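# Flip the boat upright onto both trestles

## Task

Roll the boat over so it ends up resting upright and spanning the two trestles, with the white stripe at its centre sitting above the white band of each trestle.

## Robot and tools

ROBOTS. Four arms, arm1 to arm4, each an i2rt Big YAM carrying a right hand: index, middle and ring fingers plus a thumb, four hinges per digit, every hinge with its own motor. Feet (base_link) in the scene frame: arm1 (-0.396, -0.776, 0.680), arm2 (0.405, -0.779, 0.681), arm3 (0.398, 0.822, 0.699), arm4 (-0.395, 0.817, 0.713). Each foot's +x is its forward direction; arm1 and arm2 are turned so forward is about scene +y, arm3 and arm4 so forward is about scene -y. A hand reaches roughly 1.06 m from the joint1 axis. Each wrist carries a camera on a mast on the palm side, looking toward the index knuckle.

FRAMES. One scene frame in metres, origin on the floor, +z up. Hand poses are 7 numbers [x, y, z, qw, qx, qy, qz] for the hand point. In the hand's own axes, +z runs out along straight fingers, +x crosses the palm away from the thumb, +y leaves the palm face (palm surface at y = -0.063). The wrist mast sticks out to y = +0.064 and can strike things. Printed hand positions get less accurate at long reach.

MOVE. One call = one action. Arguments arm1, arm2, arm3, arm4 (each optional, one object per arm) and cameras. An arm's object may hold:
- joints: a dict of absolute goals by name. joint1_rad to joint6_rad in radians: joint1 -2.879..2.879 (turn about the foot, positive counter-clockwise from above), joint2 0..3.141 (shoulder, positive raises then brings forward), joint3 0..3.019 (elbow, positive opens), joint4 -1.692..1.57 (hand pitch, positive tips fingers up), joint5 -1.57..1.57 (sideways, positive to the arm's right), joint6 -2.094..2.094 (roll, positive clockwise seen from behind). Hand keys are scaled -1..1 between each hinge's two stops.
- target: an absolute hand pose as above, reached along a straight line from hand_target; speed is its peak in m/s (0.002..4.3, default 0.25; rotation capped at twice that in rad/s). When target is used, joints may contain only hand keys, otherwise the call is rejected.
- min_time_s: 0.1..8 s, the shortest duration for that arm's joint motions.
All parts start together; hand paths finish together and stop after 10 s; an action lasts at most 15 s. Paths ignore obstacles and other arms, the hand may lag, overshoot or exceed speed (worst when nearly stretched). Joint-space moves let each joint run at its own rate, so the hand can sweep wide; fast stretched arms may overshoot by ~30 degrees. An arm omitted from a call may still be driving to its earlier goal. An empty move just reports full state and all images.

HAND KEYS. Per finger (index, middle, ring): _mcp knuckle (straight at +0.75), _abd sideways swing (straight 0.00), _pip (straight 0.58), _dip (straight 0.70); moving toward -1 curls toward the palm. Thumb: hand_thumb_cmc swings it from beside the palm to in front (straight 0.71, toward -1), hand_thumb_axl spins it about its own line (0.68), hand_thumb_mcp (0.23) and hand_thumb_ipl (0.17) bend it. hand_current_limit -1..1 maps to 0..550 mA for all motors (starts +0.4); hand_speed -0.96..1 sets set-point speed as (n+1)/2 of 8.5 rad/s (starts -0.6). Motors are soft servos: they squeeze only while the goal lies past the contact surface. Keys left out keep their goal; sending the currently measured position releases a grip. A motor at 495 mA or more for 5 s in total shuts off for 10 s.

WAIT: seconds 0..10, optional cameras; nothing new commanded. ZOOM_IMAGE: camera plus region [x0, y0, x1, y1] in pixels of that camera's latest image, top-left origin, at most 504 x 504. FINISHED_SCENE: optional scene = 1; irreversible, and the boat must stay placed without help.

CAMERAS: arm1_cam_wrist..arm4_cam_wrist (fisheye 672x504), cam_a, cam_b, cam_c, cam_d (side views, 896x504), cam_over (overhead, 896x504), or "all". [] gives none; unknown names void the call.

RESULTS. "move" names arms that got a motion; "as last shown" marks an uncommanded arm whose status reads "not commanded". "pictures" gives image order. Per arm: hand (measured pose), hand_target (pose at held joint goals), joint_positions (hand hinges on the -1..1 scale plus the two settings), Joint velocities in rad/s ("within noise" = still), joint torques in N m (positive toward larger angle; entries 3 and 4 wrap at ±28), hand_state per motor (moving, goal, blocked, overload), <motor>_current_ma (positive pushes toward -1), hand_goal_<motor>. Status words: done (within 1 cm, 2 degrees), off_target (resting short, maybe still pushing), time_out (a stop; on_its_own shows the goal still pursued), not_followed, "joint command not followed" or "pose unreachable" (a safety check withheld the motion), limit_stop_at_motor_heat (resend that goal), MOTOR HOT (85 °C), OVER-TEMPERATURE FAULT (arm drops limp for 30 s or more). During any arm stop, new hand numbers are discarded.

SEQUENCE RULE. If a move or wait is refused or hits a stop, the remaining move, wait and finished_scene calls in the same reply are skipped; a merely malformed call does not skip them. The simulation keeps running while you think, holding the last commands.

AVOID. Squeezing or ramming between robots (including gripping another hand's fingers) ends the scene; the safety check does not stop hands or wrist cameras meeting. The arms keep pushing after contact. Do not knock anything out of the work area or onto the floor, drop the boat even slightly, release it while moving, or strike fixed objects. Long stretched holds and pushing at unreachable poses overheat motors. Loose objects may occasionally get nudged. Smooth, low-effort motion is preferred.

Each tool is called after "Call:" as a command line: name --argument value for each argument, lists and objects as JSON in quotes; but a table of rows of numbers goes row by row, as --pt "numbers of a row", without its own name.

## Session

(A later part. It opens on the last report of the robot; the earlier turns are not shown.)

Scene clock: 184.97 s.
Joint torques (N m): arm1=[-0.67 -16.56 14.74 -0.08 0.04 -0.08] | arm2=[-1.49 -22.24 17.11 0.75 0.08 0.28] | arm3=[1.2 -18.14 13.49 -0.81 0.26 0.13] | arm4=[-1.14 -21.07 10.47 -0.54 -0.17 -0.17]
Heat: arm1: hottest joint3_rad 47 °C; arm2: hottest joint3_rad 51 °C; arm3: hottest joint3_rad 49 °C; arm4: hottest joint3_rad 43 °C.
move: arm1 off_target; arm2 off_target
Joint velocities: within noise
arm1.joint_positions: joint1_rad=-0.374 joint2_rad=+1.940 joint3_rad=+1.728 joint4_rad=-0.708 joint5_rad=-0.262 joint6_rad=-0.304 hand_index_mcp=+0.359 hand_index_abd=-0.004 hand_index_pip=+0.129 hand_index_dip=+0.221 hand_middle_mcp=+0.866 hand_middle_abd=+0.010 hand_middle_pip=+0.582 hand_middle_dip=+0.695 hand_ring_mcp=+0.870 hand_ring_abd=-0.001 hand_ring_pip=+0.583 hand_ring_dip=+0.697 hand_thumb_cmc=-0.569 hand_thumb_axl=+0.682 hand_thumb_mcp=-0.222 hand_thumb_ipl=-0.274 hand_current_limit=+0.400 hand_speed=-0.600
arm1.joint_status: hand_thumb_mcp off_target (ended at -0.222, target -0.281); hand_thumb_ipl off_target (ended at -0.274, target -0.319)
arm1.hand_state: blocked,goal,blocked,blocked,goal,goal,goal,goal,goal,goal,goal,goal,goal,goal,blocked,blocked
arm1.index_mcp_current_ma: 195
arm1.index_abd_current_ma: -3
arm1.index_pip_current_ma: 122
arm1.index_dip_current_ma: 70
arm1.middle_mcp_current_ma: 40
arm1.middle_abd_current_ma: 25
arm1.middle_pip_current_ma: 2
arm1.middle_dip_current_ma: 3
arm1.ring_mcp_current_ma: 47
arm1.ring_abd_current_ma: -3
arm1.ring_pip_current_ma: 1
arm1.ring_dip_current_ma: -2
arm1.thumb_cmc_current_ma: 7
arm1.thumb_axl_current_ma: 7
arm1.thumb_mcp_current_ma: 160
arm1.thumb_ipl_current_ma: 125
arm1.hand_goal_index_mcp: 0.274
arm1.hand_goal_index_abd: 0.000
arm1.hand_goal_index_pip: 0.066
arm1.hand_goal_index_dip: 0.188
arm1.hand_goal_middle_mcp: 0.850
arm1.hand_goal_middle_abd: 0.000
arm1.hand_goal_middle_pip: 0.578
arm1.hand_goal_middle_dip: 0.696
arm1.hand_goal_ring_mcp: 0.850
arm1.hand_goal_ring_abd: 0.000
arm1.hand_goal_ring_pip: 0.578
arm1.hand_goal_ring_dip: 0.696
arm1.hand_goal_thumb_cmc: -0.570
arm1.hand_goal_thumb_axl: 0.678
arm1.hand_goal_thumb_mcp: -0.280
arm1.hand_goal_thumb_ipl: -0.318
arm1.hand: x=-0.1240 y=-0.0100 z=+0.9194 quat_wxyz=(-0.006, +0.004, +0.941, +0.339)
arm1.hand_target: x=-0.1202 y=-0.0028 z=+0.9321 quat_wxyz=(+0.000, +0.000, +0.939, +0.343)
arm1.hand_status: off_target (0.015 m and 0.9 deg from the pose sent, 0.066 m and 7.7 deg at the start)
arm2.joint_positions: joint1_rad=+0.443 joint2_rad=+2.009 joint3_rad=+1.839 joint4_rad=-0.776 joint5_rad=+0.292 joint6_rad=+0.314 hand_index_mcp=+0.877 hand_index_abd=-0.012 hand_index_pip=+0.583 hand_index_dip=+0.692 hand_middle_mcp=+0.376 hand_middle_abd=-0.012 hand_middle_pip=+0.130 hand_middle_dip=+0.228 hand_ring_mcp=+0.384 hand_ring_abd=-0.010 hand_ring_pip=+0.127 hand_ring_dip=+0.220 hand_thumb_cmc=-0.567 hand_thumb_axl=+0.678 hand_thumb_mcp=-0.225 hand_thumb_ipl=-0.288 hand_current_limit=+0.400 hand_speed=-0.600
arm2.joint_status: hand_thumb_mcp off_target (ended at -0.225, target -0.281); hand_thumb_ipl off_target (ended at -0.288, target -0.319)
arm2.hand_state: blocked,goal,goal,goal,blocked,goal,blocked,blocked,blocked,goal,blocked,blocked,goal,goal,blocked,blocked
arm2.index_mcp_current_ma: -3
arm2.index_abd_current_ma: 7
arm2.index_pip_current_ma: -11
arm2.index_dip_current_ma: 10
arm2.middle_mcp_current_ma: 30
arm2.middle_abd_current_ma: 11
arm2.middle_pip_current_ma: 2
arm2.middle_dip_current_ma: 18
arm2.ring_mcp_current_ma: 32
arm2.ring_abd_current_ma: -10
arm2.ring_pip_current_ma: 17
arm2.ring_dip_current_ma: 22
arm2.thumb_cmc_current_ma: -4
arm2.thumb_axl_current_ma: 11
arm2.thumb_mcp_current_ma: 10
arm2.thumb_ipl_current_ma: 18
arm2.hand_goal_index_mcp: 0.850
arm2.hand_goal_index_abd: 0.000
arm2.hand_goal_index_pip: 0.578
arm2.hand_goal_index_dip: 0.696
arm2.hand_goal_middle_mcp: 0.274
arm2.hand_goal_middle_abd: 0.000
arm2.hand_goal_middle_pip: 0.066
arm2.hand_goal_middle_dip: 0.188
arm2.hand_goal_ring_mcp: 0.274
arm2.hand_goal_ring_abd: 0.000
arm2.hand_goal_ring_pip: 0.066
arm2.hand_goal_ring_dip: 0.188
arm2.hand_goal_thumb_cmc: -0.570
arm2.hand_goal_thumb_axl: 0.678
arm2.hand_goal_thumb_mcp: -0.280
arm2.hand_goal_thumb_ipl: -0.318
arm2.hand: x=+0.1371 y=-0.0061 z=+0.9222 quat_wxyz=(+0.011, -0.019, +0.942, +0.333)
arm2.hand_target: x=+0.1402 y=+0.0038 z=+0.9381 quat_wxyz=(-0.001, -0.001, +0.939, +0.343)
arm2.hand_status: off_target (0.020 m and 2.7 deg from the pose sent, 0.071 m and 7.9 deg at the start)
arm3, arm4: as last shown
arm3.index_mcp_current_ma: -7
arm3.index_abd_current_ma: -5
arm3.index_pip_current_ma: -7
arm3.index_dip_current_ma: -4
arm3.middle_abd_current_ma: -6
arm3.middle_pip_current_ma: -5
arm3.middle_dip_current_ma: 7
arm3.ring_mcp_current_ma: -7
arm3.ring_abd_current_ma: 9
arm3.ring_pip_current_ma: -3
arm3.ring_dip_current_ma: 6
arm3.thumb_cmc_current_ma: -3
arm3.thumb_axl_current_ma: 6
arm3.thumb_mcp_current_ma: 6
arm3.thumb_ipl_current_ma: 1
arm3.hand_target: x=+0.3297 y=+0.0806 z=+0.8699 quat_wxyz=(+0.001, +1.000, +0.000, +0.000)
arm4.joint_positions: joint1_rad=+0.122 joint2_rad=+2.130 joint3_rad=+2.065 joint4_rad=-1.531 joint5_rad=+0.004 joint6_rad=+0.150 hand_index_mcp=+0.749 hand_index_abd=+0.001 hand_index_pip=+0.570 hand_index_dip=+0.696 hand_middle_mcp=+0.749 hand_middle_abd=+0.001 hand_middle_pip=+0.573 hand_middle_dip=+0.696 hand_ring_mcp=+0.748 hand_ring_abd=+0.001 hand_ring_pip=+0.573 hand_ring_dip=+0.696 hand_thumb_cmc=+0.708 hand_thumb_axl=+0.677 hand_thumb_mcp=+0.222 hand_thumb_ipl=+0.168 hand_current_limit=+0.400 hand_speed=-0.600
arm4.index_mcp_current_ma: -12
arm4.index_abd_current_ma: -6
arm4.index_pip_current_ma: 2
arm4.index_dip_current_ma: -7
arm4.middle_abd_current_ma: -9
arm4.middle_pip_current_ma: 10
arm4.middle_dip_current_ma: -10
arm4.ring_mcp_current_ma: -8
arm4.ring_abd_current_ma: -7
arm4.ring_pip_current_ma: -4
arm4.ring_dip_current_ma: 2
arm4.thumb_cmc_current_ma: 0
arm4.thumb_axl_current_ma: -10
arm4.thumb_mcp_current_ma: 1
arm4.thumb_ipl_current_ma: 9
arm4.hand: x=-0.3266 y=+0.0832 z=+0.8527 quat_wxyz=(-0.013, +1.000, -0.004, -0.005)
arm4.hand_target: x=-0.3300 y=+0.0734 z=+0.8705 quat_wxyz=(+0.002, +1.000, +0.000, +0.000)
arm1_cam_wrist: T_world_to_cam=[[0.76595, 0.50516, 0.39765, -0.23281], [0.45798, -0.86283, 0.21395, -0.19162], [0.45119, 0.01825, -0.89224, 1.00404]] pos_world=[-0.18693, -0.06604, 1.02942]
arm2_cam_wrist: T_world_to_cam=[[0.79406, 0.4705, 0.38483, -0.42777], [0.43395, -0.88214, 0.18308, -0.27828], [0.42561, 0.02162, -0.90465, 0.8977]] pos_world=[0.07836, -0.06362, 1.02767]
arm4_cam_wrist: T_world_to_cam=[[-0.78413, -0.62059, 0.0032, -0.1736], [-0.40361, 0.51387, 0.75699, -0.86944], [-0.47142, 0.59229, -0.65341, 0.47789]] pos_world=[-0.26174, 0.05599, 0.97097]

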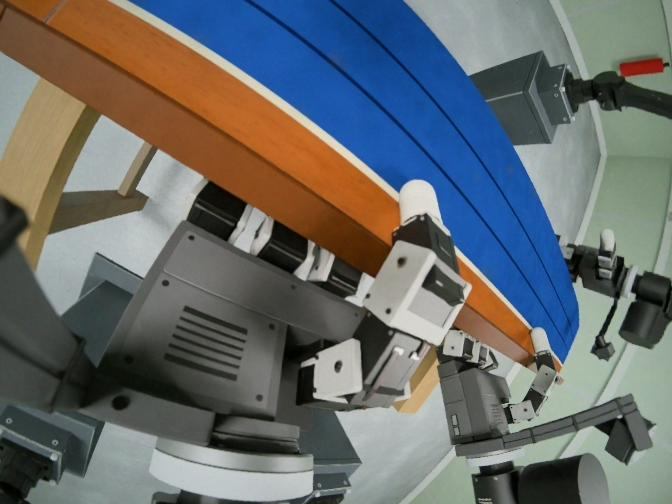

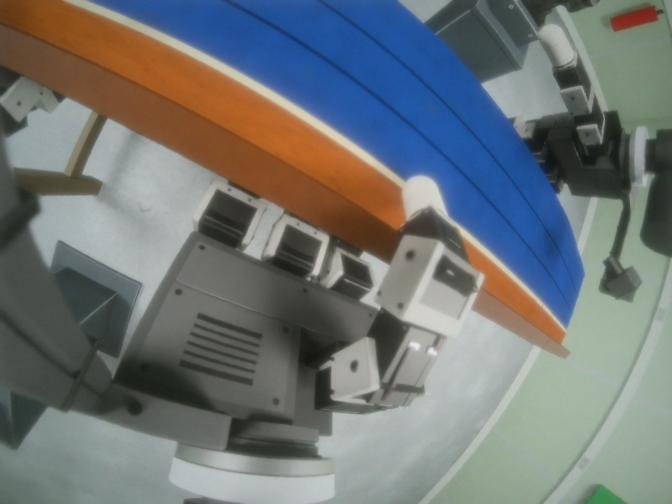

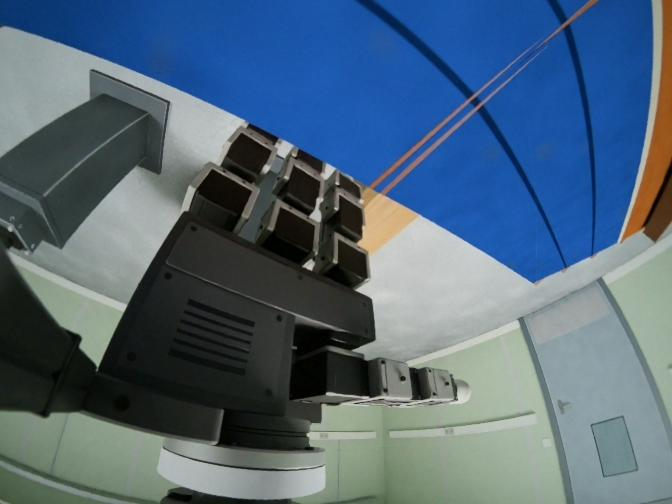

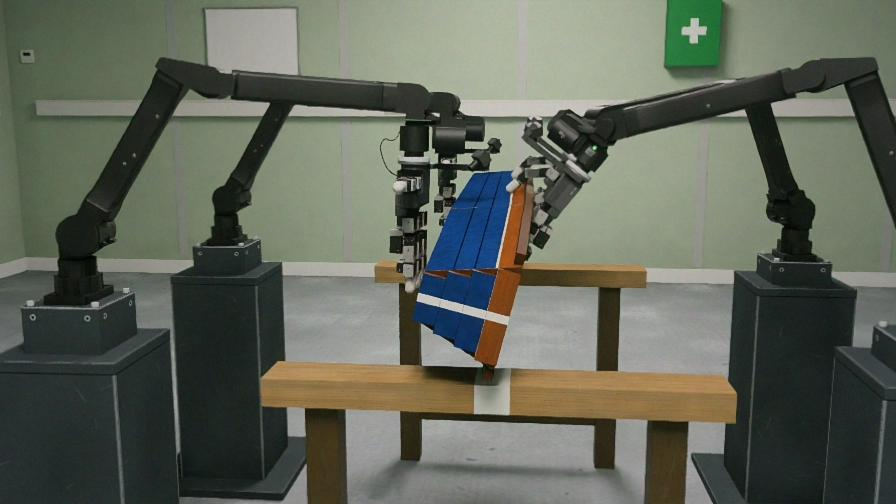

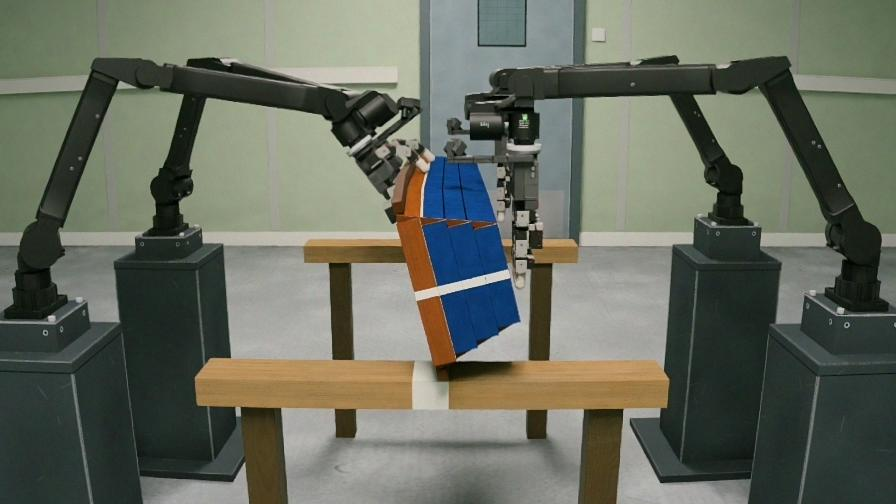

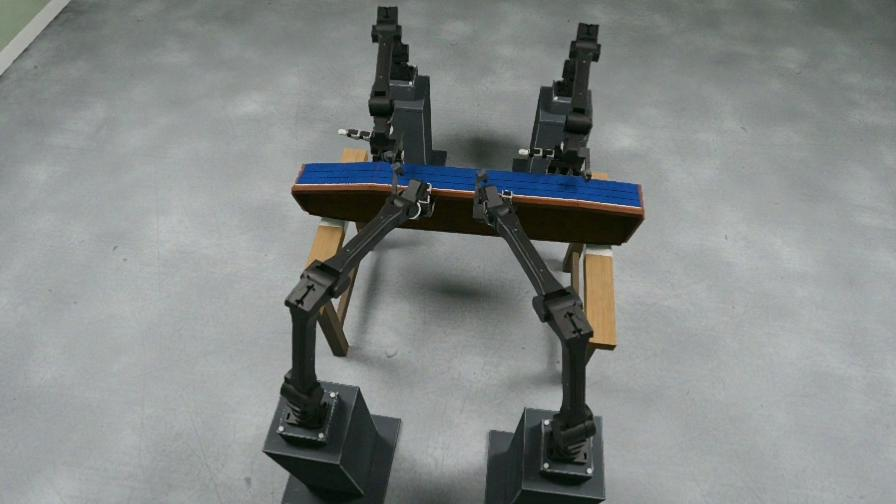

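Call:
move --arm1 '{"target": [-0.12, 0.060, 0.920, 0, 0, 0.9724, 0.2334], "speed": 0.05}' --arm2 '{"target": [0.14, 0.068, 0.926, 0, 0, 0.9724, 0.2334], "speed": 0.05}' --cameras '["arm1_cam_wrist", "arm2_cam_wrist", "arm3_cam_wrist", "arm4_cam_wrist", "cam_a", "cam_b", "cam_over"]'

Scene clock: 190.33 s.
Joint torques (N m): arm1=[-0.73 -18.9 14.56 -0.29 0.01 -0.05] | arm2=[-1.26 -25.11 17.1 0.72 -0.11 0.3] | arm3=[0.56 -17.55 13.39 0.24 0.15 0.12] | arm4=[-0.5 -21.19 10.61 0.39 -0.14 0]
Heat: arm1: hottest joint3_rad 47 °C; arm2: hottest joint3_rad 52 °C; arm3: hottest joint3_rad 49 °C; arm4: hottest joint3_rad 43 °C.
move: arm1 done; arm2 off_target
Joint velocities: within noise
arm1.joint_positions: joint1_rad=-0.328 joint2_rad=+2.234 joint3_rad=+2.322 joint4_rad=-1.212 joint5_rad=-0.166 joint6_rad=-0.313 hand_index_mcp=+0.371 hand_index_abd=+0.001 hand_index_pip=+0.128 hand_index_dip=+0.205 hand_middle_mcp=+0.862 hand_middle_abd=+0.009 hand_middle_pip=+0.582 hand_middle_dip=+0.695 hand_ring_mcp=+0.862 hand_ring_abd=-0.001 hand_ring_pip=+0.583 hand_ring_dip=+0.697 hand_thumb_cmc=-0.573 hand_thumb_axl=+0.677 hand_thumb_mcp=-0.208 hand_thumb_ipl=-0.270 hand_current_limit=+0.400 hand_speed=-0.600
arm1.joint_status: not commanded
arm1.hand_state: blocked,goal,blocked,goal,goal,goal,goal,goal,goal,goal,goal,goal,goal,goal,blocked,blocked
arm1.index_mcp_current_ma: 235
arm1.index_abd_current_ma: 1
arm1.index_pip_current_ma: 146
arm1.index_dip_current_ma: 26
arm1.middle_mcp_current_ma: 10
arm1.middle_abd_current_ma: 10
arm1.middle_pip_current_ma: 16
arm1.middle_dip_current_ma: 6
arm1.ring_mcp_current_ma: 46
arm1.ring_abd_current_ma: -8
arm1.ring_pip_current_ma: 12
arm1.ring_dip_current_ma: 5
arm1.thumb_cmc_current_ma: -6
arm1.thumb_axl_current_ma: 4
arm1.thumb_mcp_current_ma: 199
arm1.thumb_ipl_current_ma: 139
arm1.hand_goal_index_mcp: 0.274
arm1.hand_goal_index_abd: 0.000
arm1.hand_goal_index_pip: 0.066
arm1.hand_goal_index_dip: 0.188
arm1.hand_goal_middle_mcp: 0.850
arm1.hand_goal_middle_abd: 0.000
arm1.hand_goal_middle_pip: 0.578
arm1.hand_goal_middle_dip: 0.696
arm1.hand_goal_ring_mcp: 0.850
arm1.hand_goal_ring_abd: 0.000
arm1.hand_goal_ring_pip: 0.578
arm1.hand_goal_ring_dip: 0.696
arm1.hand_goal_thumb_cmc: -0.570
arm1.hand_goal_thumb_axl: 0.678
arm1.hand_goal_thumb_mcp: -0.280
arm1.hand_goal_thumb_ipl: -0.318
arm1.hand: x=-0.1227 y=+0.0548 z=+0.9167 quat_wxyz=(-0.003, +0.002, +0.972, +0.234)
arm1.hand_target: x=-0.1201 y=+0.0594 z=+0.9200 quat_wxyz=(+0.000, -0.001, +0.972, +0.234)
arm1.hand_status: done (0.007 m and 0.4 deg from the pose sent, 0.070 m and 12.7 deg at the start)
arm2.joint_positions: joint1_rad=+0.393 joint2_rad=+2.366 joint3_rad=+2.561 joint4_rad=-1.351 joint5_rad=+0.191 joint6_rad=+0.324 hand_index_mcp=+0.869 hand_index_abd=-0.012 hand_index_pip=+0.583 hand_index_dip=+0.692 hand_middle_mcp=+0.378 hand_middle_abd=+0.006 hand_middle_pip=+0.129 hand_middle_dip=+0.223 hand_ring_mcp=+0.384 hand_ring_abd=+0.007 hand_ring_pip=+0.126 hand_ring_dip=+0.220 hand_thumb_cmc=-0.561 hand_thumb_axl=+0.682 hand_thumb_mcp=-0.193 hand_thumb_ipl=-0.282 hand_current_limit=+0.400 hand_speed=-0.600
arm2.joint_status: not commanded
arm2.hand_state: goal,goal,goal,goal,blocked,goal,blocked,blocked,blocked,goal,blocked,blocked,goal,goal,blocked,blocked
arm2.index_mcp_current_ma: 5
arm2.index_abd_current_ma: 16
arm2.index_pip_current_ma: 4
arm2.index_dip_current_ma: 11
arm2.middle_mcp_current_ma: 52
arm2.middle_abd_current_ma: 8
arm2.middle_pip_current_ma: 10
arm2.middle_dip_current_ma: 14
arm2.ring_mcp_current_ma: 42
arm2.ring_abd_current_ma: 5
arm2.ring_pip_current_ma: -1
arm2.ring_dip_current_ma: 14
arm2.thumb_cmc_current_ma: 0
arm2.thumb_axl_current_ma: -2
arm2.thumb_mcp_current_ma: 22
arm2.thumb_ipl_current_ma: -3
arm2.hand_goal_index_mcp: 0.850
arm2.hand_goal_index_abd: 0.000
arm2.hand_goal_index_pip: 0.578
arm2.hand_goal_index_dip: 0.696
arm2.hand_goal_middle_mcp: 0.274
arm2.hand_goal_middle_abd: 0.000
arm2.hand_goal_middle_pip: 0.066
arm2.hand_goal_middle_dip: 0.188
arm2.hand_goal_ring_mcp: 0.274
arm2.hand_goal_ring_abd: 0.000
arm2.hand_goal_ring_pip: 0.066
arm2.hand_goal_ring_dip: 0.188
arm2.hand_goal_thumb_cmc: -0.570
arm2.hand_goal_thumb_axl: 0.678
arm2.hand_goal_thumb_mcp: -0.280
arm2.hand_goal_thumb_ipl: -0.318
arm2.hand: x=+0.1367 y=+0.0587 z=+0.9182 quat_wxyz=(+0.010, -0.018, +0.974, +0.224)
arm2.hand_target: x=+0.1403 y=+0.0668 z=+0.9260 quat_wxyz=(-0.001, -0.001, +0.972, +0.235)
arm2.hand_status: off_target (0.013 m and 2.6 deg from the pose sent, 0.074 m and 12.2 deg at the start)
arm3, arm4: as last shown
arm3.joint_positions: joint1_rad=-0.086 joint2_rad=+2.125 joint3_rad=+2.065 joint4_rad=-1.570 joint5_rad=-0.003 joint6_rad=-0.079 hand_index_mcp=+0.756 hand_index_abd=-0.006 hand_index_pip=+0.570 hand_index_dip=+0.696 hand_middle_mcp=+0.753 hand_middle_abd=-0.008 hand_middle_pip=+0.577 hand_middle_dip=+0.697 hand_ring_mcp=+0.753 hand_ring_abd=-0.007 hand_ring_pip=+0.579 hand_ring_dip=+0.698 hand_thumb_cmc=+0.710 hand_thumb_axl=+0.677 hand_thumb_mcp=+0.220 hand_thumb_ipl=+0.168 hand_current_limit=+0.400 hand_speed=-0.600
arm3.index_mcp_current_ma: -6
arm3.index_abd_current_ma: -3
arm3.index_pip_current_ma: 0
arm3.index_dip_current_ma: -10
arm3.middle_mcp_current_ma: 3
arm3.middle_abd_current_ma: -8
arm3.middle_pip_current_ma: -1
arm3.middle_dip_current_ma: 6
arm3.ring_mcp_current_ma: -5
arm3.ring_abd_current_ma: 8
arm3.ring_pip_current_ma: -2
arm3.ring_dip_current_ma: 10
arm3.thumb_cmc_current_ma: 1
arm3.thumb_axl_current_ma: 2
arm3.thumb_mcp_current_ma: 9
arm3.thumb_ipl_current_ma: -5
arm3.hand: x=+0.3236 y=+0.0951 z=+0.8477 quat_wxyz=(-0.025, +1.000, -0.001, +0.003)
arm3.hand_target: x=+0.3297 y=+0.0806 z=+0.8701 quat_wxyz=(+0.001, +1.000, +0.000, -0.001)
arm4.joint_positions: joint1_rad=+0.122 joint2_rad=+2.132 joint3_rad=+2.065 joint4_rad=-1.552 joint5_rad=+0.003 joint6_rad=+0.133 hand_index_mcp=+0.749 hand_index_abd=-0.005 hand_index_pip=+0.570 hand_index_dip=+0.696 hand_middle_mcp=+0.749 hand_middle_abd=-0.006 hand_middle_pip=+0.573 hand_middle_dip=+0.696 hand_ring_mcp=+0.763 hand_ring_abd=-0.006 hand_ring_pip=+0.573 hand_ring_dip=+0.696 hand_thumb_cmc=+0.708 hand_thumb_axl=+0.677 hand_thumb_mcp=+0.222 hand_thumb_ipl=+0.168 hand_current_limit=+0.400 hand_speed=-0.600
arm4.index_mcp_current_ma: -10
arm4.index_pip_current_ma: -3
arm4.index_dip_current_ma: -8
arm4.middle_pip_current_ma: 5
arm4.middle_dip_current_ma: -15
arm4.ring_mcp_current_ma: -3
arm4.ring_abd_current_ma: -9
arm4.ring_pip_current_ma: -7
arm4.ring_dip_current_ma: -1
arm4.thumb_axl_current_ma: -7
arm4.thumb_mcp_current_ma: -4
arm4.thumb_ipl_current_ma: 10
arm4.hand: x=-0.3256 y=+0.0881 z=+0.8498 quat_wxyz=(-0.025, +1.000, +0.004, -0.005)
arm4.hand_target: x=-0.3299 y=+0.0735 z=+0.8703 quat_wxyz=(+0.001, +1.000, +0.000, +0.000)
arm1_cam_wrist: T_world_to_cam=[[0.76267, 0.58207, 0.28201, -0.1642], [0.45781, -0.79382, 0.40033, -0.31039], [0.45688, -0.17621, -0.8719, 0.99251]] pos_world=[-0.18612, 0.02407, 1.03593]
arm2_cam_wrist: T_world_to_cam=[[0.79581, 0.54152, 0.27102, -0.35638], [0.42915, -0.8201, 0.37849, -0.40261], [0.42722, -0.1849, -0.88504, 0.8867]] pos_world=[0.07757, 0.02675, 1.03373]
arm3_cam_wrist: T_world_to_cam=[[-0.77224, -0.63132, -0.07136, 0.40828], [-0.46603, 0.48653, 0.73899, -0.56509], [-0.43182, 0.60393, -0.66993, 0.77177]] pos_world=[0.3852, 0.06659, 0.96376]
arm4_cam_wrist: T_world_to_cam=[[-0.77365, -0.63353, -0.01067, -0.15344], [-0.41112, 0.48908, 0.76927, -0.88006], [-0.48213, 0.59954, -0.63883, 0.4569]] pos_world=[-0.26023, 0.05929, 0.96726]

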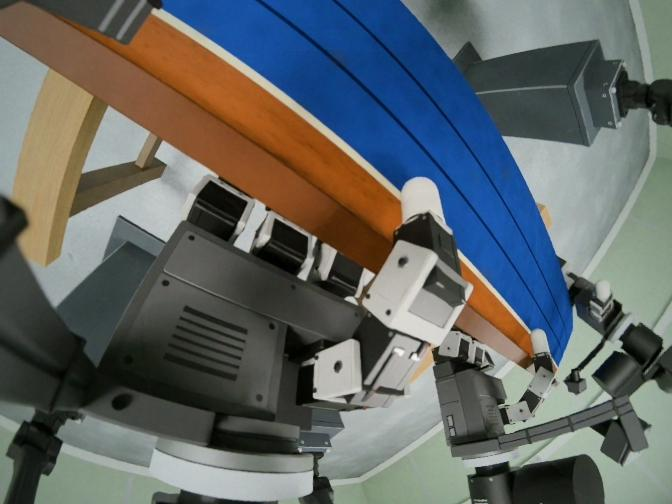

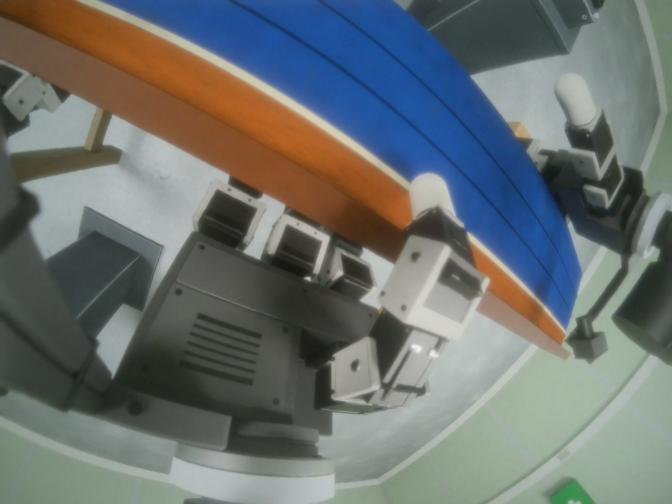

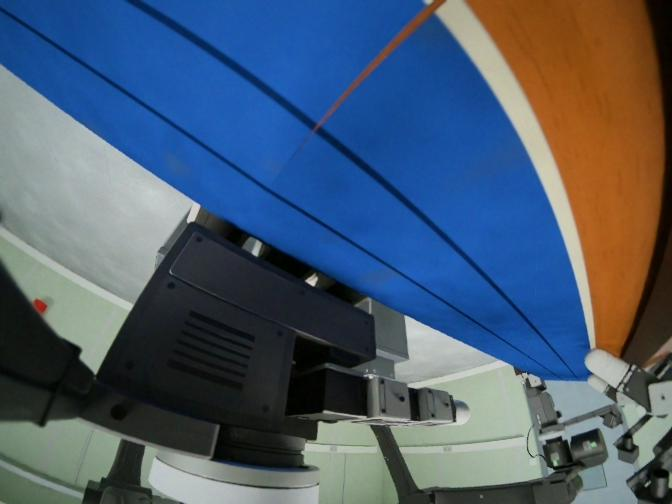

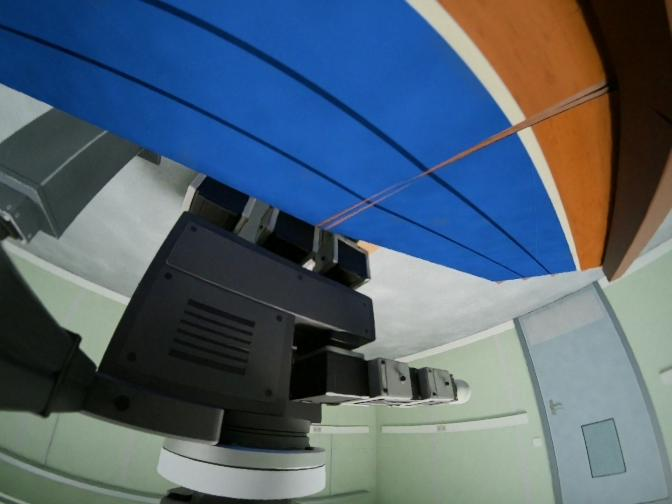

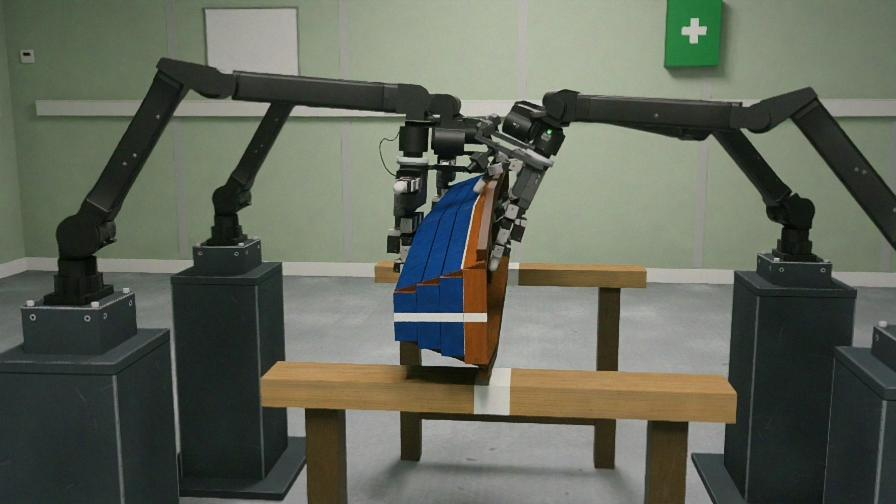

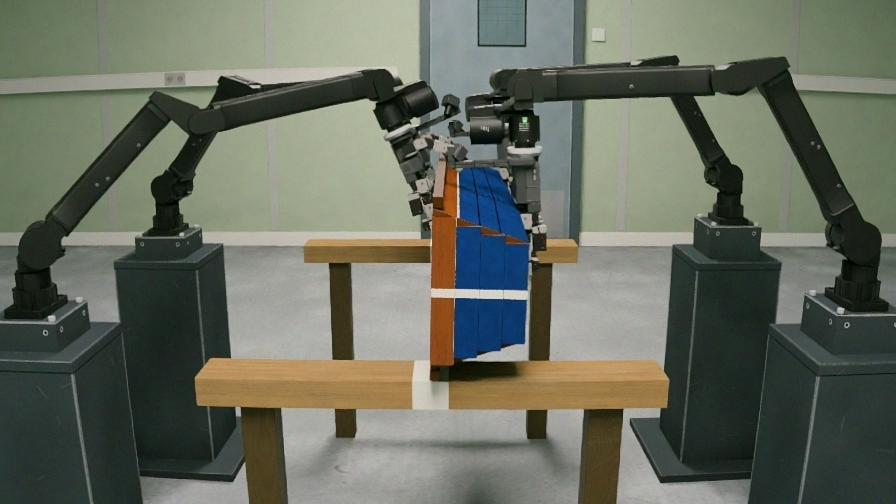

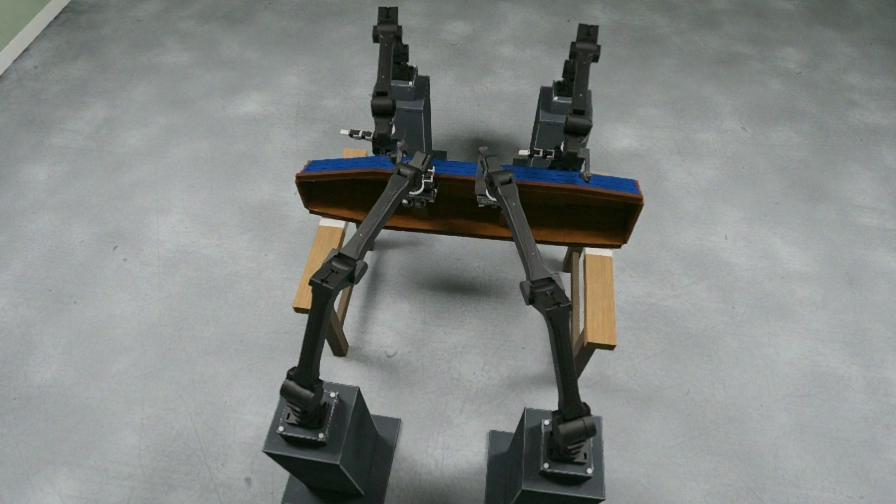

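Call:
move --arm4 '{"target": [-0.372, 0.098, 0.875, 0, 1, 0, 0], "speed": 0.1, "joints": {"hand_thumb_cmc": 0.95, "hand_thumb_mcp": 0.95, "hand_thumb_ipl": 0.6}}' --arm3 '{"joints": {"hand_thumb_cmc": 0.95, "hand_thumb_mcp": 0.95, "hand_thumb_ipl": 0.6}}' --cameras '["arm4_cam_wrist", "cam_d"]'

Scene clock: 198.60 s.
Joint torques (N m): arm1=[-0.67 -18.96 14.43 -0.29 0.01 -0.06] | arm2=[-1.79 -25.17 16.98 0.73 -0.13 0.28] | arm3=[0.79 -18.37 13.38 0.42 0.2 0.16] | arm4=[-0.09 -22.3 7.31 0.59 -0.16 -0.2]
Heat: arm1: hottest joint3_rad 47 °C; arm2: hottest joint3_rad 52 °C; arm3: hottest joint3_rad 49 °C; arm4: hottest joint3_rad 42 °C.
move: arm3 done; arm4 off_target
Joint velocities: within noise
arm1, arm2: as last shown
arm1.joint_positions: joint1_rad=-0.328 joint2_rad=+2.235 joint3_rad=+2.323 joint4_rad=-1.212 joint5_rad=-0.166 joint6_rad=-0.313 hand_index_mcp=+0.371 hand_index_abd=+0.002 hand_index_pip=+0.128 hand_index_dip=+0.205 hand_middle_mcp=+0.862 hand_middle_abd=+0.009 hand_middle_pip=+0.582 hand_middle_dip=+0.695 hand_ring_mcp=+0.862 hand_ring_abd=-0.001 hand_ring_pip=+0.583 hand_ring_dip=+0.697 hand_thumb_cmc=-0.572 hand_thumb_axl=+0.677 hand_thumb_mcp=-0.205 hand_thumb_ipl=-0.270 hand_current_limit=+0.400 hand_speed=-0.600
arm1.index_mcp_current_ma: 230
arm1.index_abd_current_ma: 4
arm1.index_pip_current_ma: 132
arm1.index_dip_current_ma: 21
arm1.middle_mcp_current_ma: 27
arm1.middle_abd_current_ma: 20
arm1.middle_pip_current_ma: 1
arm1.middle_dip_current_ma: 8
arm1.ring_mcp_current_ma: 39
arm1.ring_abd_current_ma: 4
arm1.ring_pip_current_ma: 11
arm1.ring_dip_current_ma: 3
arm1.thumb_cmc_current_ma: 10
arm1.thumb_axl_current_ma: 7
arm1.thumb_mcp_current_ma: 209
arm1.thumb_ipl_current_ma: 135
arm1.hand: x=-0.1229 y=+0.0553 z=+0.9166 quat_wxyz=(-0.003, +0.002, +0.972, +0.234)
arm1.hand_target: x=-0.1202 y=+0.0594 z=+0.9202 quat_wxyz=(+0.000, -0.001, +0.972, +0.234)
arm2.joint_positions: joint1_rad=+0.393 joint2_rad=+2.368 joint3_rad=+2.563 joint4_rad=-1.351 joint5_rad=+0.191 joint6_rad=+0.324 hand_index_mcp=+0.869 hand_index_abd=-0.012 hand_index_pip=+0.583 hand_index_dip=+0.692 hand_middle_mcp=+0.378 hand_middle_abd=+0.006 hand_middle_pip=+0.129 hand_middle_dip=+0.223 hand_ring_mcp=+0.385 hand_ring_abd=+0.007 hand_ring_pip=+0.126 hand_ring_dip=+0.220 hand_thumb_cmc=-0.561 hand_thumb_axl=+0.682 hand_thumb_mcp=-0.193 hand_thumb_ipl=-0.281 hand_current_limit=+0.400 hand_speed=-0.600
arm2.index_mcp_current_ma: -5
arm2.index_abd_current_ma: 22
arm2.index_pip_current_ma: -2
arm2.index_dip_current_ma: 19
arm2.middle_mcp_current_ma: 44
arm2.middle_abd_current_ma: 10
arm2.middle_pip_current_ma: -3
arm2.middle_dip_current_ma: 11
arm2.ring_mcp_current_ma: 9
arm2.ring_abd_current_ma: 11
arm2.ring_pip_current_ma: 0
arm2.ring_dip_current_ma: 6
arm2.thumb_cmc_current_ma: -9
arm2.thumb_axl_current_ma: -7
arm2.thumb_mcp_current_ma: 30
arm2.thumb_ipl_current_ma: 4
arm2.hand: x=+0.1369 y=+0.0592 z=+0.9178 quat_wxyz=(+0.010, -0.018, +0.974, +0.224)
arm2.hand_target: x=+0.1404 y=+0.0669 z=+0.9257 quat_wxyz=(-0.001, -0.001, +0.972, +0.235)
arm3.joint_positions: joint1_rad=-0.086 joint2_rad=+2.125 joint3_rad=+2.065 joint4_rad=-1.571 joint5_rad=-0.003 joint6_rad=-0.079 hand_index_mcp=+0.755 hand_index_abd=-0.006 hand_index_pip=+0.570 hand_index_dip=+0.696 hand_middle_mcp=+0.753 hand_middle_abd=-0.007 hand_middle_pip=+0.577 hand_middle_dip=+0.697 hand_ring_mcp=+0.753 hand_ring_abd=-0.007 hand_ring_pip=+0.579 hand_ring_dip=+0.698 hand_thumb_cmc=+0.949 hand_thumb_axl=+0.679 hand_thumb_mcp=+0.944 hand_thumb_ipl=+0.604 hand_current_limit=+0.400 hand_speed=-0.600
arm3.joint_status: all done
arm3.hand_state: goal,goal,goal,goal,goal,goal,goal,goal,goal,goal,goal,goal,goal,goal,goal,goal
arm3.index_mcp_current_ma: -12
arm3.index_abd_current_ma: -7
arm3.index_pip_current_ma: -1
arm3.index_dip_current_ma: -4
arm3.middle_mcp_current_ma: 0
arm3.middle_abd_current_ma: -7
arm3.middle_pip_current_ma: -1
arm3.middle_dip_current_ma: 8
arm3.ring_mcp_current_ma: -6
arm3.ring_abd_current_ma: 4
arm3.ring_pip_current_ma: 1
arm3.ring_dip_current_ma: 13
arm3.thumb_cmc_current_ma: 3
arm3.thumb_axl_current_ma: 8
arm3.thumb_mcp_current_ma: 7
arm3.thumb_ipl_current_ma: -9
arm3.hand_goal_index_mcp: 0.754
arm3.hand_goal_index_abd: 0.000
arm3.hand_goal_index_pip: 0.576
arm3.hand_goal_index_dip: 0.696
arm3.hand_goal_middle_mcp: 0.754
arm3.hand_goal_middle_abd: 0.000
arm3.hand_goal_middle_pip: 0.576
arm3.hand_goal_middle_dip: 0.696
arm3.hand_goal_ring_mcp: 0.754
arm3.hand_goal_ring_abd: 0.000
arm3.hand_goal_ring_pip: 0.576
arm3.hand_goal_ring_dip: 0.696
arm3.hand_goal_thumb_cmc: 0.950
arm3.hand_goal_thumb_axl: 0.678
arm3.hand_goal_thumb_mcp: 0.950
arm3.hand_goal_thumb_ipl: 0.600
arm3.hand: x=+0.3236 y=+0.0955 z=+0.8476 quat_wxyz=(-0.025, +1.000, -0.001, +0.003)
arm3.hand_target: x=+0.3297 y=+0.0806 z=+0.8701 quat_wxyz=(+0.001, +1.000, +0.000, -0.001)
arm3.hand_status: not commanded
arm4.joint_positions: joint1_rad=+0.048 joint2_rad=+2.062 joint3_rad=+1.967 joint4_rad=-1.514 joint5_rad=+0.001 joint6_rad=+0.097 hand_index_mcp=+0.749 hand_index_abd=-0.005 hand_index_pip=+0.570 hand_index_dip=+0.696 hand_middle_mcp=+0.749 hand_middle_abd=-0.006 hand_middle_pip=+0.573 hand_middle_dip=+0.696 hand_ring_mcp=+0.754 hand_ring_abd=-0.006 hand_ring_pip=+0.573 hand_ring_dip=+0.695 hand_thumb_cmc=+0.950 hand_thumb_axl=+0.678 hand_thumb_mcp=+0.948 hand_thumb_ipl=+0.604 hand_current_limit=+0.400 hand_speed=-0.600
arm4.joint_status: all done
arm4.hand_state: goal,goal,goal,goal,goal,goal,goal,goal,goal,goal,goal,goal,goal,goal,goal,goal
arm4.index_mcp_current_ma: -8
arm4.index_abd_current_ma: -7
arm4.index_pip_current_ma: 3
arm4.index_dip_current_ma: -1
arm4.middle_mcp_current_ma: -4
arm4.middle_abd_current_ma: -8
arm4.middle_pip_current_ma: 6
arm4.middle_dip_current_ma: -7
arm4.ring_mcp_current_ma: -7
arm4.ring_abd_current_ma: -7
arm4.ring_pip_current_ma: -8
arm4.ring_dip_current_ma: -2
arm4.thumb_cmc_current_ma: 5
arm4.thumb_axl_current_ma: -8
arm4.thumb_mcp_current_ma: 3
arm4.thumb_ipl_current_ma: 8
arm4.hand_goal_index_mcp: 0.754
arm4.hand_goal_index_abd: 0.000
arm4.hand_goal_index_pip: 0.576
arm4.hand_goal_index_dip: 0.696
arm4.hand_goal_middle_mcp: 0.754
arm4.hand_goal_middle_abd: 0.000
arm4.hand_goal_middle_pip: 0.576
arm4.hand_goal_middle_dip: 0.696
arm4.hand_goal_ring_mcp: 0.754
arm4.hand_goal_ring_abd: 0.000
arm4.hand_goal_ring_pip: 0.576
arm4.hand_goal_ring_dip: 0.696
arm4.hand_goal_thumb_cmc: 0.950
arm4.hand_goal_thumb_axl: 0.678
arm4.hand_goal_thumb_mcp: 0.950
arm4.hand_goal_thumb_ipl: 0.600
arm4.hand: x=-0.3778 y=+0.1031 z=+0.8565 quat_wxyz=(-0.020, +1.000, -0.015, -0.003)
arm4.hand_target: x=-0.3724 y=+0.0986 z=+0.8749 quat_wxyz=(+0.000, +1.000, -0.004, +0.000)
arm4.hand_status: off_target (0.020 m and 2.9 deg from the pose sent, 0.054 m and 2.9 deg at the start)
arm4_cam_wrist: T_world_to_cam=[[-0.79758, -0.60316, -0.00849, -0.19826], [-0.39475, 0.51125, 0.76341, -0.90505], [-0.45612, 0.61223, -0.64586, 0.44163]] pos_world=[-0.31396, 0.07275, 0.97447]

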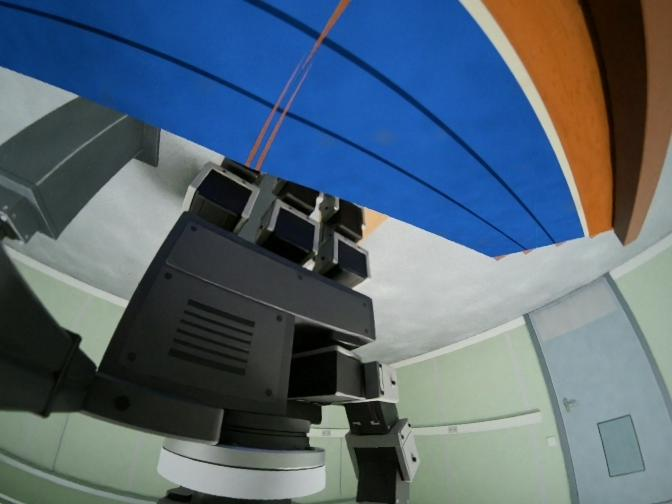

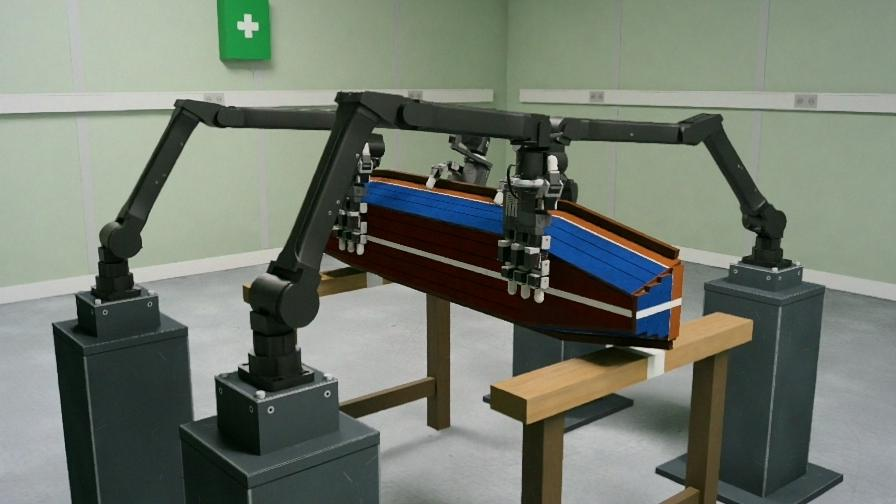

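Call:
move --arm1 '{"target": [-0.12, 0.112, 0.903, 0, 0, 0.9870, 0.1607], "speed": 0.05}' --arm2 '{"target": [0.14, 0.120, 0.913, 0, 0, 0.9848, 0.1736], "speed": 0.05}' --arm3 '{"target": [0.33, 0.092, 0.86, 0.0523, 0.9986, 0, 0], "speed": 0.05}' --arm4 '{"target": [-0.372, 0.088, 0.86, 0.0523, 0.9986, 0, 0], "speed": 0.05}' --cameras '["arm1_cam_wrist", "arm3_cam_wrist", "arm4_cam_wrist", "cam_a", "cam_b", "cam_d"]'

Scene clock: 202.93 s.
Joint torques (N m): arm1=[-0.03 -19.55 14.02 2.09 0.1 0.25] | arm2=[-1.73 -26.05 16.73 4.25 -0.13 -0.05] | arm3=[0.73 -19.72 10.58 2.63 -0.14 0] | arm4=[-0.44 -23 8.9 2.33 0.1 0.01]
Heat: arm1: hottest joint3_rad 47 °C; arm2: hottest joint3_rad 53 °C; arm3: hottest joint3_rad 49 °C; arm4: hottest joint3_rad 42 °C.
move: arm1 off_target; arm2 off_target; arm3 off_target; arm4 off_target
Joint velocities: within noise
arm1.joint_positions: joint1_rad=-0.302 joint2_rad=+2.542 joint3_rad=+2.881 joint4_rad=-1.508 joint5_rad=-0.107 joint6_rad=-0.312 hand_index_mcp=+0.499 hand_index_abd=+0.016 hand_index_pip=+0.142 hand_index_dip=+0.190 hand_middle_mcp=+0.948 hand_middle_abd=-0.019 hand_middle_pip=+0.638 hand_middle_dip=+0.720 hand_ring_mcp=+0.940 hand_ring_abd=-0.033 hand_ring_pip=+0.626 hand_ring_dip=+0.719 hand_thumb_cmc=-0.542 hand_thumb_axl=+0.687 hand_thumb_mcp=-0.160 hand_thumb_ipl=-0.217 hand_current_limit=+0.400 hand_speed=-0.600
arm1.joint_status: not commanded
arm1.hand_state: blocked,goal,blocked,goal,blocked,goal,blocked,blocked,blocked,blocked,blocked,blocked,blocked,goal,blocked,blocked
arm1.index_mcp_current_ma: 357
arm1.index_abd_current_ma: 16
arm1.index_pip_current_ma: 153
arm1.index_dip_current_ma: -10
arm1.middle_mcp_current_ma: 257
arm1.middle_abd_current_ma: -10
arm1.middle_pip_current_ma: 135
arm1.middle_dip_current_ma: 59
arm1.ring_mcp_current_ma: 239
arm1.ring_abd_current_ma: -40
arm1.ring_pip_current_ma: 107
arm1.ring_dip_current_ma: 44
arm1.thumb_cmc_current_ma: 61
arm1.thumb_axl_current_ma: 25
arm1.thumb_mcp_current_ma: 361
arm1.thumb_ipl_current_ma: 312
arm1.hand_goal_index_mcp: 0.274
arm1.hand_goal_index_abd: 0.000
arm1.hand_goal_index_pip: 0.066
arm1.hand_goal_index_dip: 0.188
arm1.hand_goal_middle_mcp: 0.850
arm1.hand_goal_middle_abd: 0.000
arm1.hand_goal_middle_pip: 0.578
arm1.hand_goal_middle_dip: 0.696
arm1.hand_goal_ring_mcp: 0.850
arm1.hand_goal_ring_abd: 0.000
arm1.hand_goal_ring_pip: 0.578
arm1.hand_goal_ring_dip: 0.696
arm1.hand_goal_thumb_cmc: -0.570
arm1.hand_goal_thumb_axl: 0.678
arm1.hand_goal_thumb_mcp: -0.280
arm1.hand_goal_thumb_ipl: -0.318
arm1.hand: x=-0.1229 y=+0.0927 z=+0.9016 quat_wxyz=(+0.014, -0.002, +0.979, +0.205)
arm1.hand_target: x=-0.1212 y=+0.1086 z=+0.9027 quat_wxyz=(+0.022, +0.005, +0.973, +0.232)
arm1.hand_status: off_target (0.020 m and 5.4 deg from the pose sent, 0.058 m and 8.6 deg at the start; a joint's target at an end of its range on 31 of 62 steps)
arm2.joint_positions: joint1_rad=+0.360 joint2_rad=+2.556 joint3_rad=+2.870 joint4_rad=-1.449 joint5_rad=+0.129 joint6_rad=+0.273 hand_index_mcp=+0.964 hand_index_abd=-0.015 hand_index_pip=+0.642 hand_index_dip=+0.722 hand_middle_mcp=+0.482 hand_middle_abd=+0.046 hand_middle_pip=+0.147 hand_middle_dip=+0.188 hand_ring_mcp=+0.470 hand_ring_abd=+0.047 hand_ring_pip=+0.159 hand_ring_dip=+0.229 hand_thumb_cmc=-0.577 hand_thumb_axl=+0.675 hand_thumb_mcp=-0.104 hand_thumb_ipl=-0.218 hand_current_limit=+0.400 hand_speed=-0.600
arm2.joint_status: not commanded
arm2.hand_state: blocked,goal,blocked,blocked,blocked,blocked,blocked,goal,blocked,blocked,blocked,blocked,goal,goal,blocked,blocked
arm2.index_mcp_current_ma: 26
arm2.index_abd_current_ma: 5
arm2.index_pip_current_ma: 21
arm2.index_dip_current_ma: 15
arm2.middle_mcp_current_ma: 112
arm2.middle_abd_current_ma: 12
arm2.middle_pip_current_ma: -11
arm2.middle_dip_current_ma: 4
arm2.ring_mcp_current_ma: 93
arm2.ring_abd_current_ma: 7
arm2.ring_pip_current_ma: 18
arm2.ring_dip_current_ma: 7
arm2.thumb_cmc_current_ma: 1
arm2.thumb_axl_current_ma: 14
arm2.thumb_mcp_current_ma: 98
arm2.thumb_ipl_current_ma: 45
arm2.hand_goal_index_mcp: 0.850
arm2.hand_goal_index_abd: 0.000
arm2.hand_goal_index_pip: 0.578
arm2.hand_goal_index_dip: 0.696
arm2.hand_goal_middle_mcp: 0.274
arm2.hand_goal_middle_abd: 0.000
arm2.hand_goal_middle_pip: 0.066
arm2.hand_goal_middle_dip: 0.188
arm2.hand_goal_ring_mcp: 0.274
arm2.hand_goal_ring_abd: 0.000
arm2.hand_goal_ring_pip: 0.066
arm2.hand_goal_ring_dip: 0.188
arm2.hand_goal_thumb_cmc: -0.570
arm2.hand_goal_thumb_axl: 0.678
arm2.hand_goal_thumb_mcp: -0.280
arm2.hand_goal_thumb_ipl: -0.318
arm2.hand: x=+0.1401 y=+0.0919 z=+0.8985 quat_wxyz=(-0.012, -0.033, +0.974, +0.225)
arm2.hand_target: x=+0.1420 y=+0.1137 z=+0.9132 quat_wxyz=(-0.030, -0.026, +0.962, +0.271)
arm2.hand_status: off_target (0.032 m and 7.2 deg from the pose sent, 0.061 m and 6.4 deg at the start; a joint's target at an end of its range on 43 of 62 steps)
arm3.joint_positions: joint1_rad=-0.086 joint2_rad=+2.040 joint3_rad=+1.862 joint4_rad=-1.399 joint5_rad=+0.003 joint6_rad=-0.066 hand_index_mcp=+0.762 hand_index_abd=-0.006 hand_index_pip=+0.570 hand_index_dip=+0.696 hand_middle_mcp=+0.762 hand_middle_abd=-0.008 hand_middle_pip=+0.577 hand_middle_dip=+0.697 hand_ring_mcp=+0.761 hand_ring_abd=-0.007 hand_ring_pip=+0.579 hand_ring_dip=+0.698 hand_thumb_cmc=+0.949 hand_thumb_axl=+0.679 hand_thumb_mcp=+0.944 hand_thumb_ipl=+0.604 hand_current_limit=+0.400 hand_speed=-0.600
arm3.joint_status: not commanded
arm3.hand_state: goal,goal,goal,goal,goal,goal,goal,goal,goal,goal,goal,goal,goal,goal,goal,goal
arm3.index_mcp_current_ma: -7
arm3.index_abd_current_ma: -4
arm3.index_pip_current_ma: -2
arm3.index_dip_current_ma: -10
arm3.middle_mcp_current_ma: -3
arm3.middle_abd_current_ma: -10
arm3.middle_pip_current_ma: -7
arm3.middle_dip_current_ma: 8
arm3.ring_mcp_current_ma: -10
arm3.ring_abd_current_ma: 9
arm3.ring_pip_current_ma: -1
arm3.ring_dip_current_ma: 6
arm3.thumb_cmc_current_ma: -5
arm3.thumb_axl_current_ma: 8
arm3.thumb_mcp_current_ma: 10
arm3.thumb_ipl_current_ma: -1
arm3.hand_goal_index_mcp: 0.754
arm3.hand_goal_index_abd: 0.000
arm3.hand_goal_index_pip: 0.576
arm3.hand_goal_index_dip: 0.696
arm3.hand_goal_middle_mcp: 0.754
arm3.hand_goal_middle_abd: 0.000
arm3.hand_goal_middle_pip: 0.576
arm3.hand_goal_middle_dip: 0.696
arm3.hand_goal_ring_mcp: 0.754
arm3.hand_goal_ring_abd: 0.000
arm3.hand_goal_ring_pip: 0.576
arm3.hand_goal_ring_dip: 0.696
arm3.hand_goal_thumb_cmc: 0.950
arm3.hand_goal_thumb_axl: 0.678
arm3.hand_goal_thumb_mcp: 0.950
arm3.hand_goal_thumb_ipl: 0.600
arm3.hand: x=+0.3228 y=+0.1125 z=+0.8279 quat_wxyz=(+0.001, +1.000, -0.007, -0.002)
arm3.hand_target: x=+0.3288 y=+0.0940 z=+0.8607 quat_wxyz=(+0.051, +0.999, -0.002, -0.003)
arm3.hand_status: off_target (0.039 m and 5.9 deg from the pose sent, 0.014 m and 8.9 deg at the start)
arm4.joint_positions: joint1_rad=+0.050 joint2_rad=+2.036 joint3_rad=+1.813 joint4_rad=-1.356 joint5_rad=+0.009 joint6_rad=+0.064 hand_index_mcp=+0.748 hand_index_abd=-0.005 hand_index_pip=+0.570 hand_index_dip=+0.690 hand_middle_mcp=+0.761 hand_middle_abd=-0.006 hand_middle_pip=+0.573 hand_middle_dip=+0.691 hand_ring_mcp=+0.786 hand_ring_abd=+0.000 hand_ring_pip=+0.573 hand_ring_dip=+0.689 hand_thumb_cmc=+0.950 hand_thumb_axl=+0.680 hand_thumb_mcp=+0.948 hand_thumb_ipl=+0.604 hand_current_limit=+0.400 hand_speed=-0.600
arm4.joint_status: not commanded
arm4.hand_state: goal,goal,goal,goal,goal,goal,goal,goal,blocked,goal,goal,goal,goal,goal,goal,goal
arm4.index_mcp_current_ma: -10
arm4.index_abd_current_ma: -4
arm4.index_pip_current_ma: -4
arm4.index_dip_current_ma: -6
arm4.middle_mcp_current_ma: -7
arm4.middle_abd_current_ma: -11
arm4.middle_pip_current_ma: 5
arm4.middle_dip_current_ma: -11
arm4.ring_mcp_current_ma: 0
arm4.ring_abd_current_ma: -8
arm4.ring_pip_current_ma: -1
arm4.ring_dip_current_ma: -3
arm4.thumb_cmc_current_ma: 4
arm4.thumb_axl_current_ma: -9
arm4.thumb_mcp_current_ma: 0
arm4.thumb_ipl_current_ma: 7
arm4.hand_goal_index_mcp: 0.754
arm4.hand_goal_index_abd: 0.000
arm4.hand_goal_index_pip: 0.576
arm4.hand_goal_index_dip: 0.696
arm4.hand_goal_middle_mcp: 0.754
arm4.hand_goal_middle_abd: 0.000
arm4.hand_goal_middle_pip: 0.576
arm4.hand_goal_middle_dip: 0.696
arm4.hand_goal_ring_mcp: 0.754
arm4.hand_goal_ring_abd: 0.000
arm4.hand_goal_ring_pip: 0.576
arm4.hand_goal_ring_dip: 0.696
arm4.hand_goal_thumb_cmc: 0.950
arm4.hand_goal_thumb_axl: 0.678
arm4.hand_goal_thumb_mcp: 0.950
arm4.hand_goal_thumb_ipl: 0.600
arm4.hand: x=-0.3758 y=+0.1103 z=+0.8177 quat_wxyz=(-0.005, +1.000, +0.003, -0.006)
arm4.hand_target: x=-0.3726 y=+0.0902 z=+0.8610 quat_wxyz=(+0.052, +0.999, +0.004, -0.004)
arm4.hand_status: off_target (0.048 m and 6.6 deg from the pose sent, 0.017 m and 8.5 deg at the start)
arm1_cam_wrist: T_world_to_cam=[[0.75284, 0.59909, 0.27262, -0.17608], [0.44343, -0.76773, 0.46256, -0.33444], [0.48641, -0.22735, -0.84363, 0.9691]] pos_world=[-0.19051, 0.06906, 1.02026]
arm3_cam_wrist: T_world_to_cam=[[-0.78038, -0.62457, -0.03041, 0.3852], [-0.45217, 0.53004, 0.71736, -0.55074], [-0.43192, 0.57356, -0.69604, 0.77269]] pos_world=[0.38531, 0.08931, 0.94462]
arm4_cam_wrist: T_world_to_cam=[[-0.77567, -0.63097, 0.01467, -0.20031], [-0.40951, 0.52083, 0.74902, -0.8731], [-0.48025, 0.57498, -0.66238, 0.42162]] pos_world=[-0.31043, 0.08592, 0.93618]

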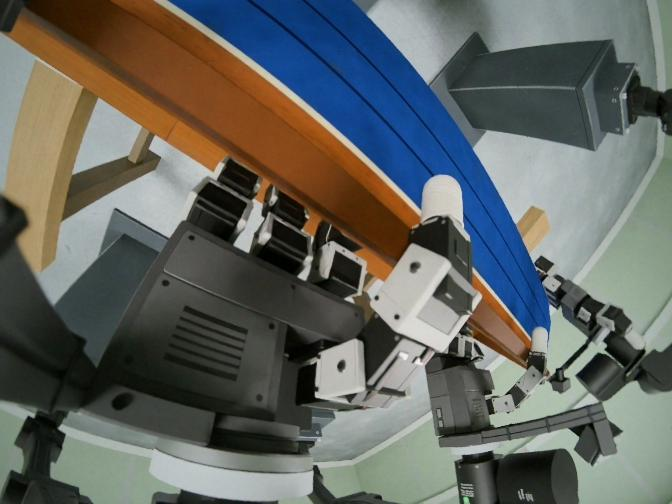

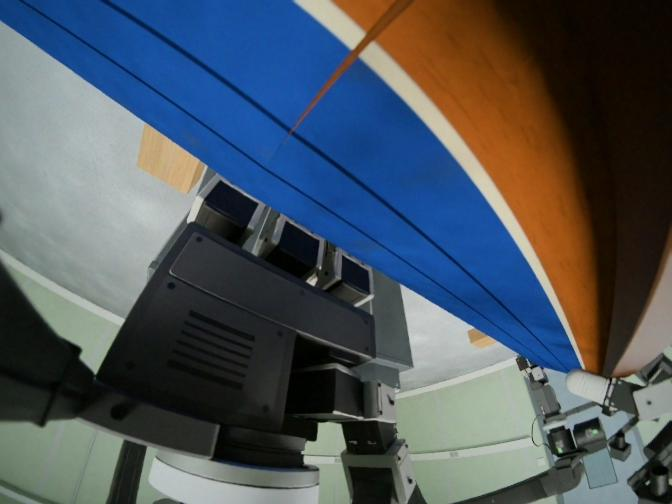

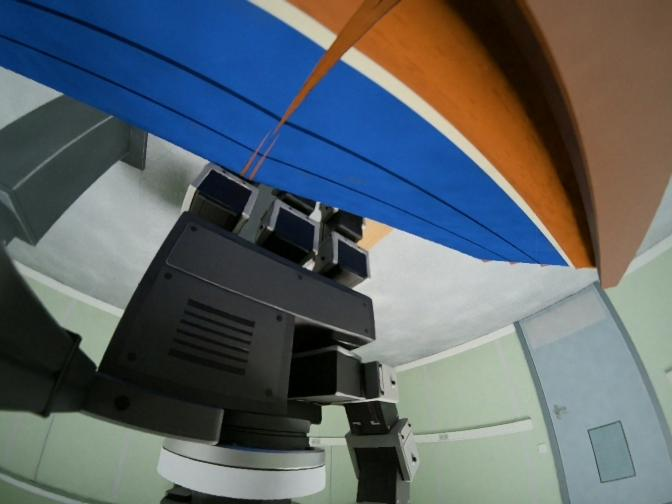

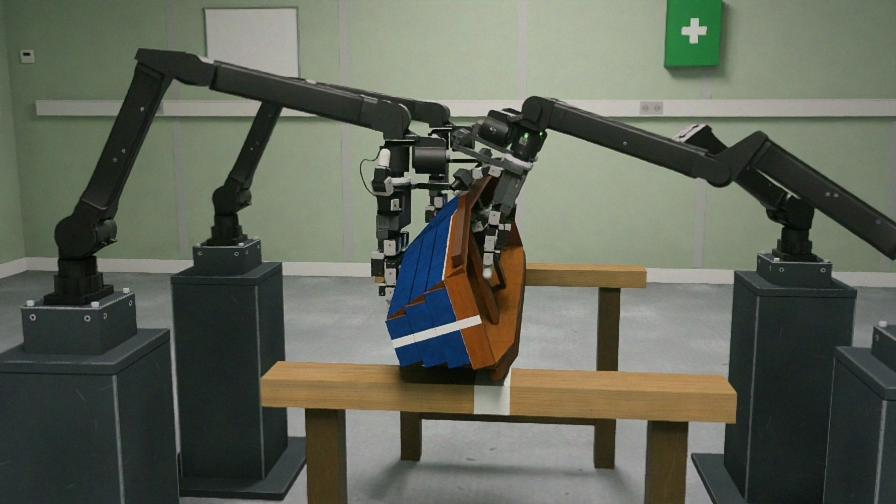

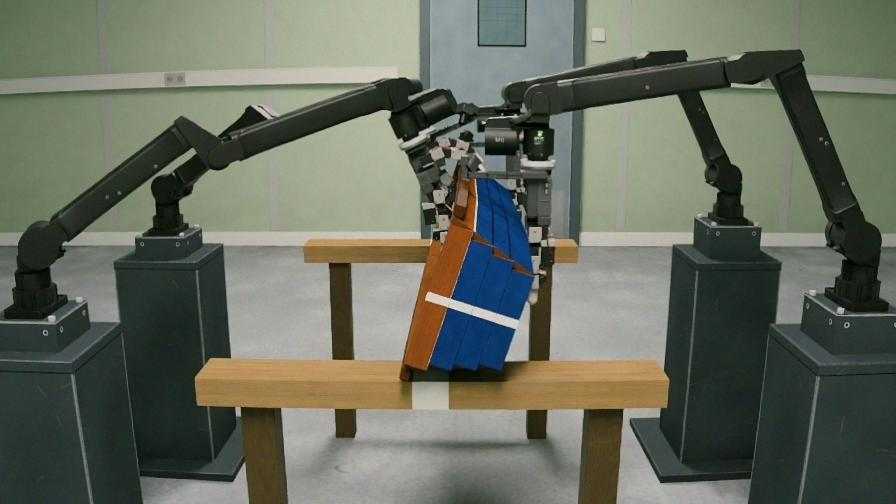

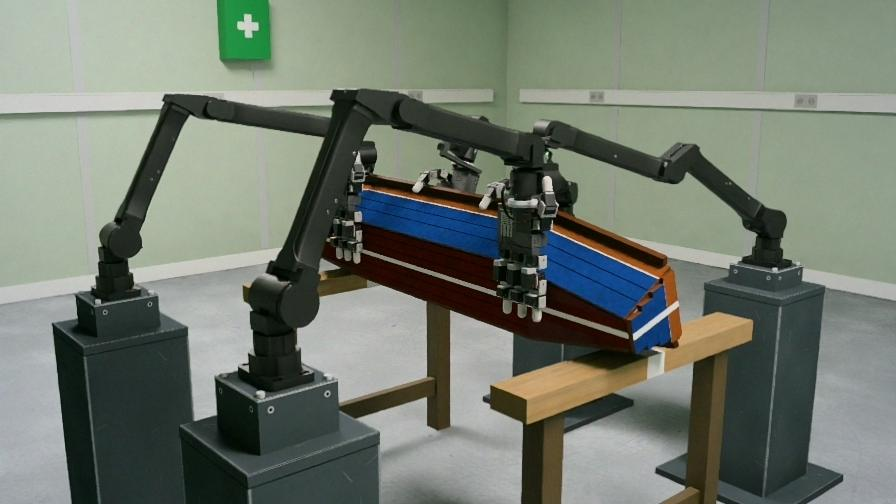

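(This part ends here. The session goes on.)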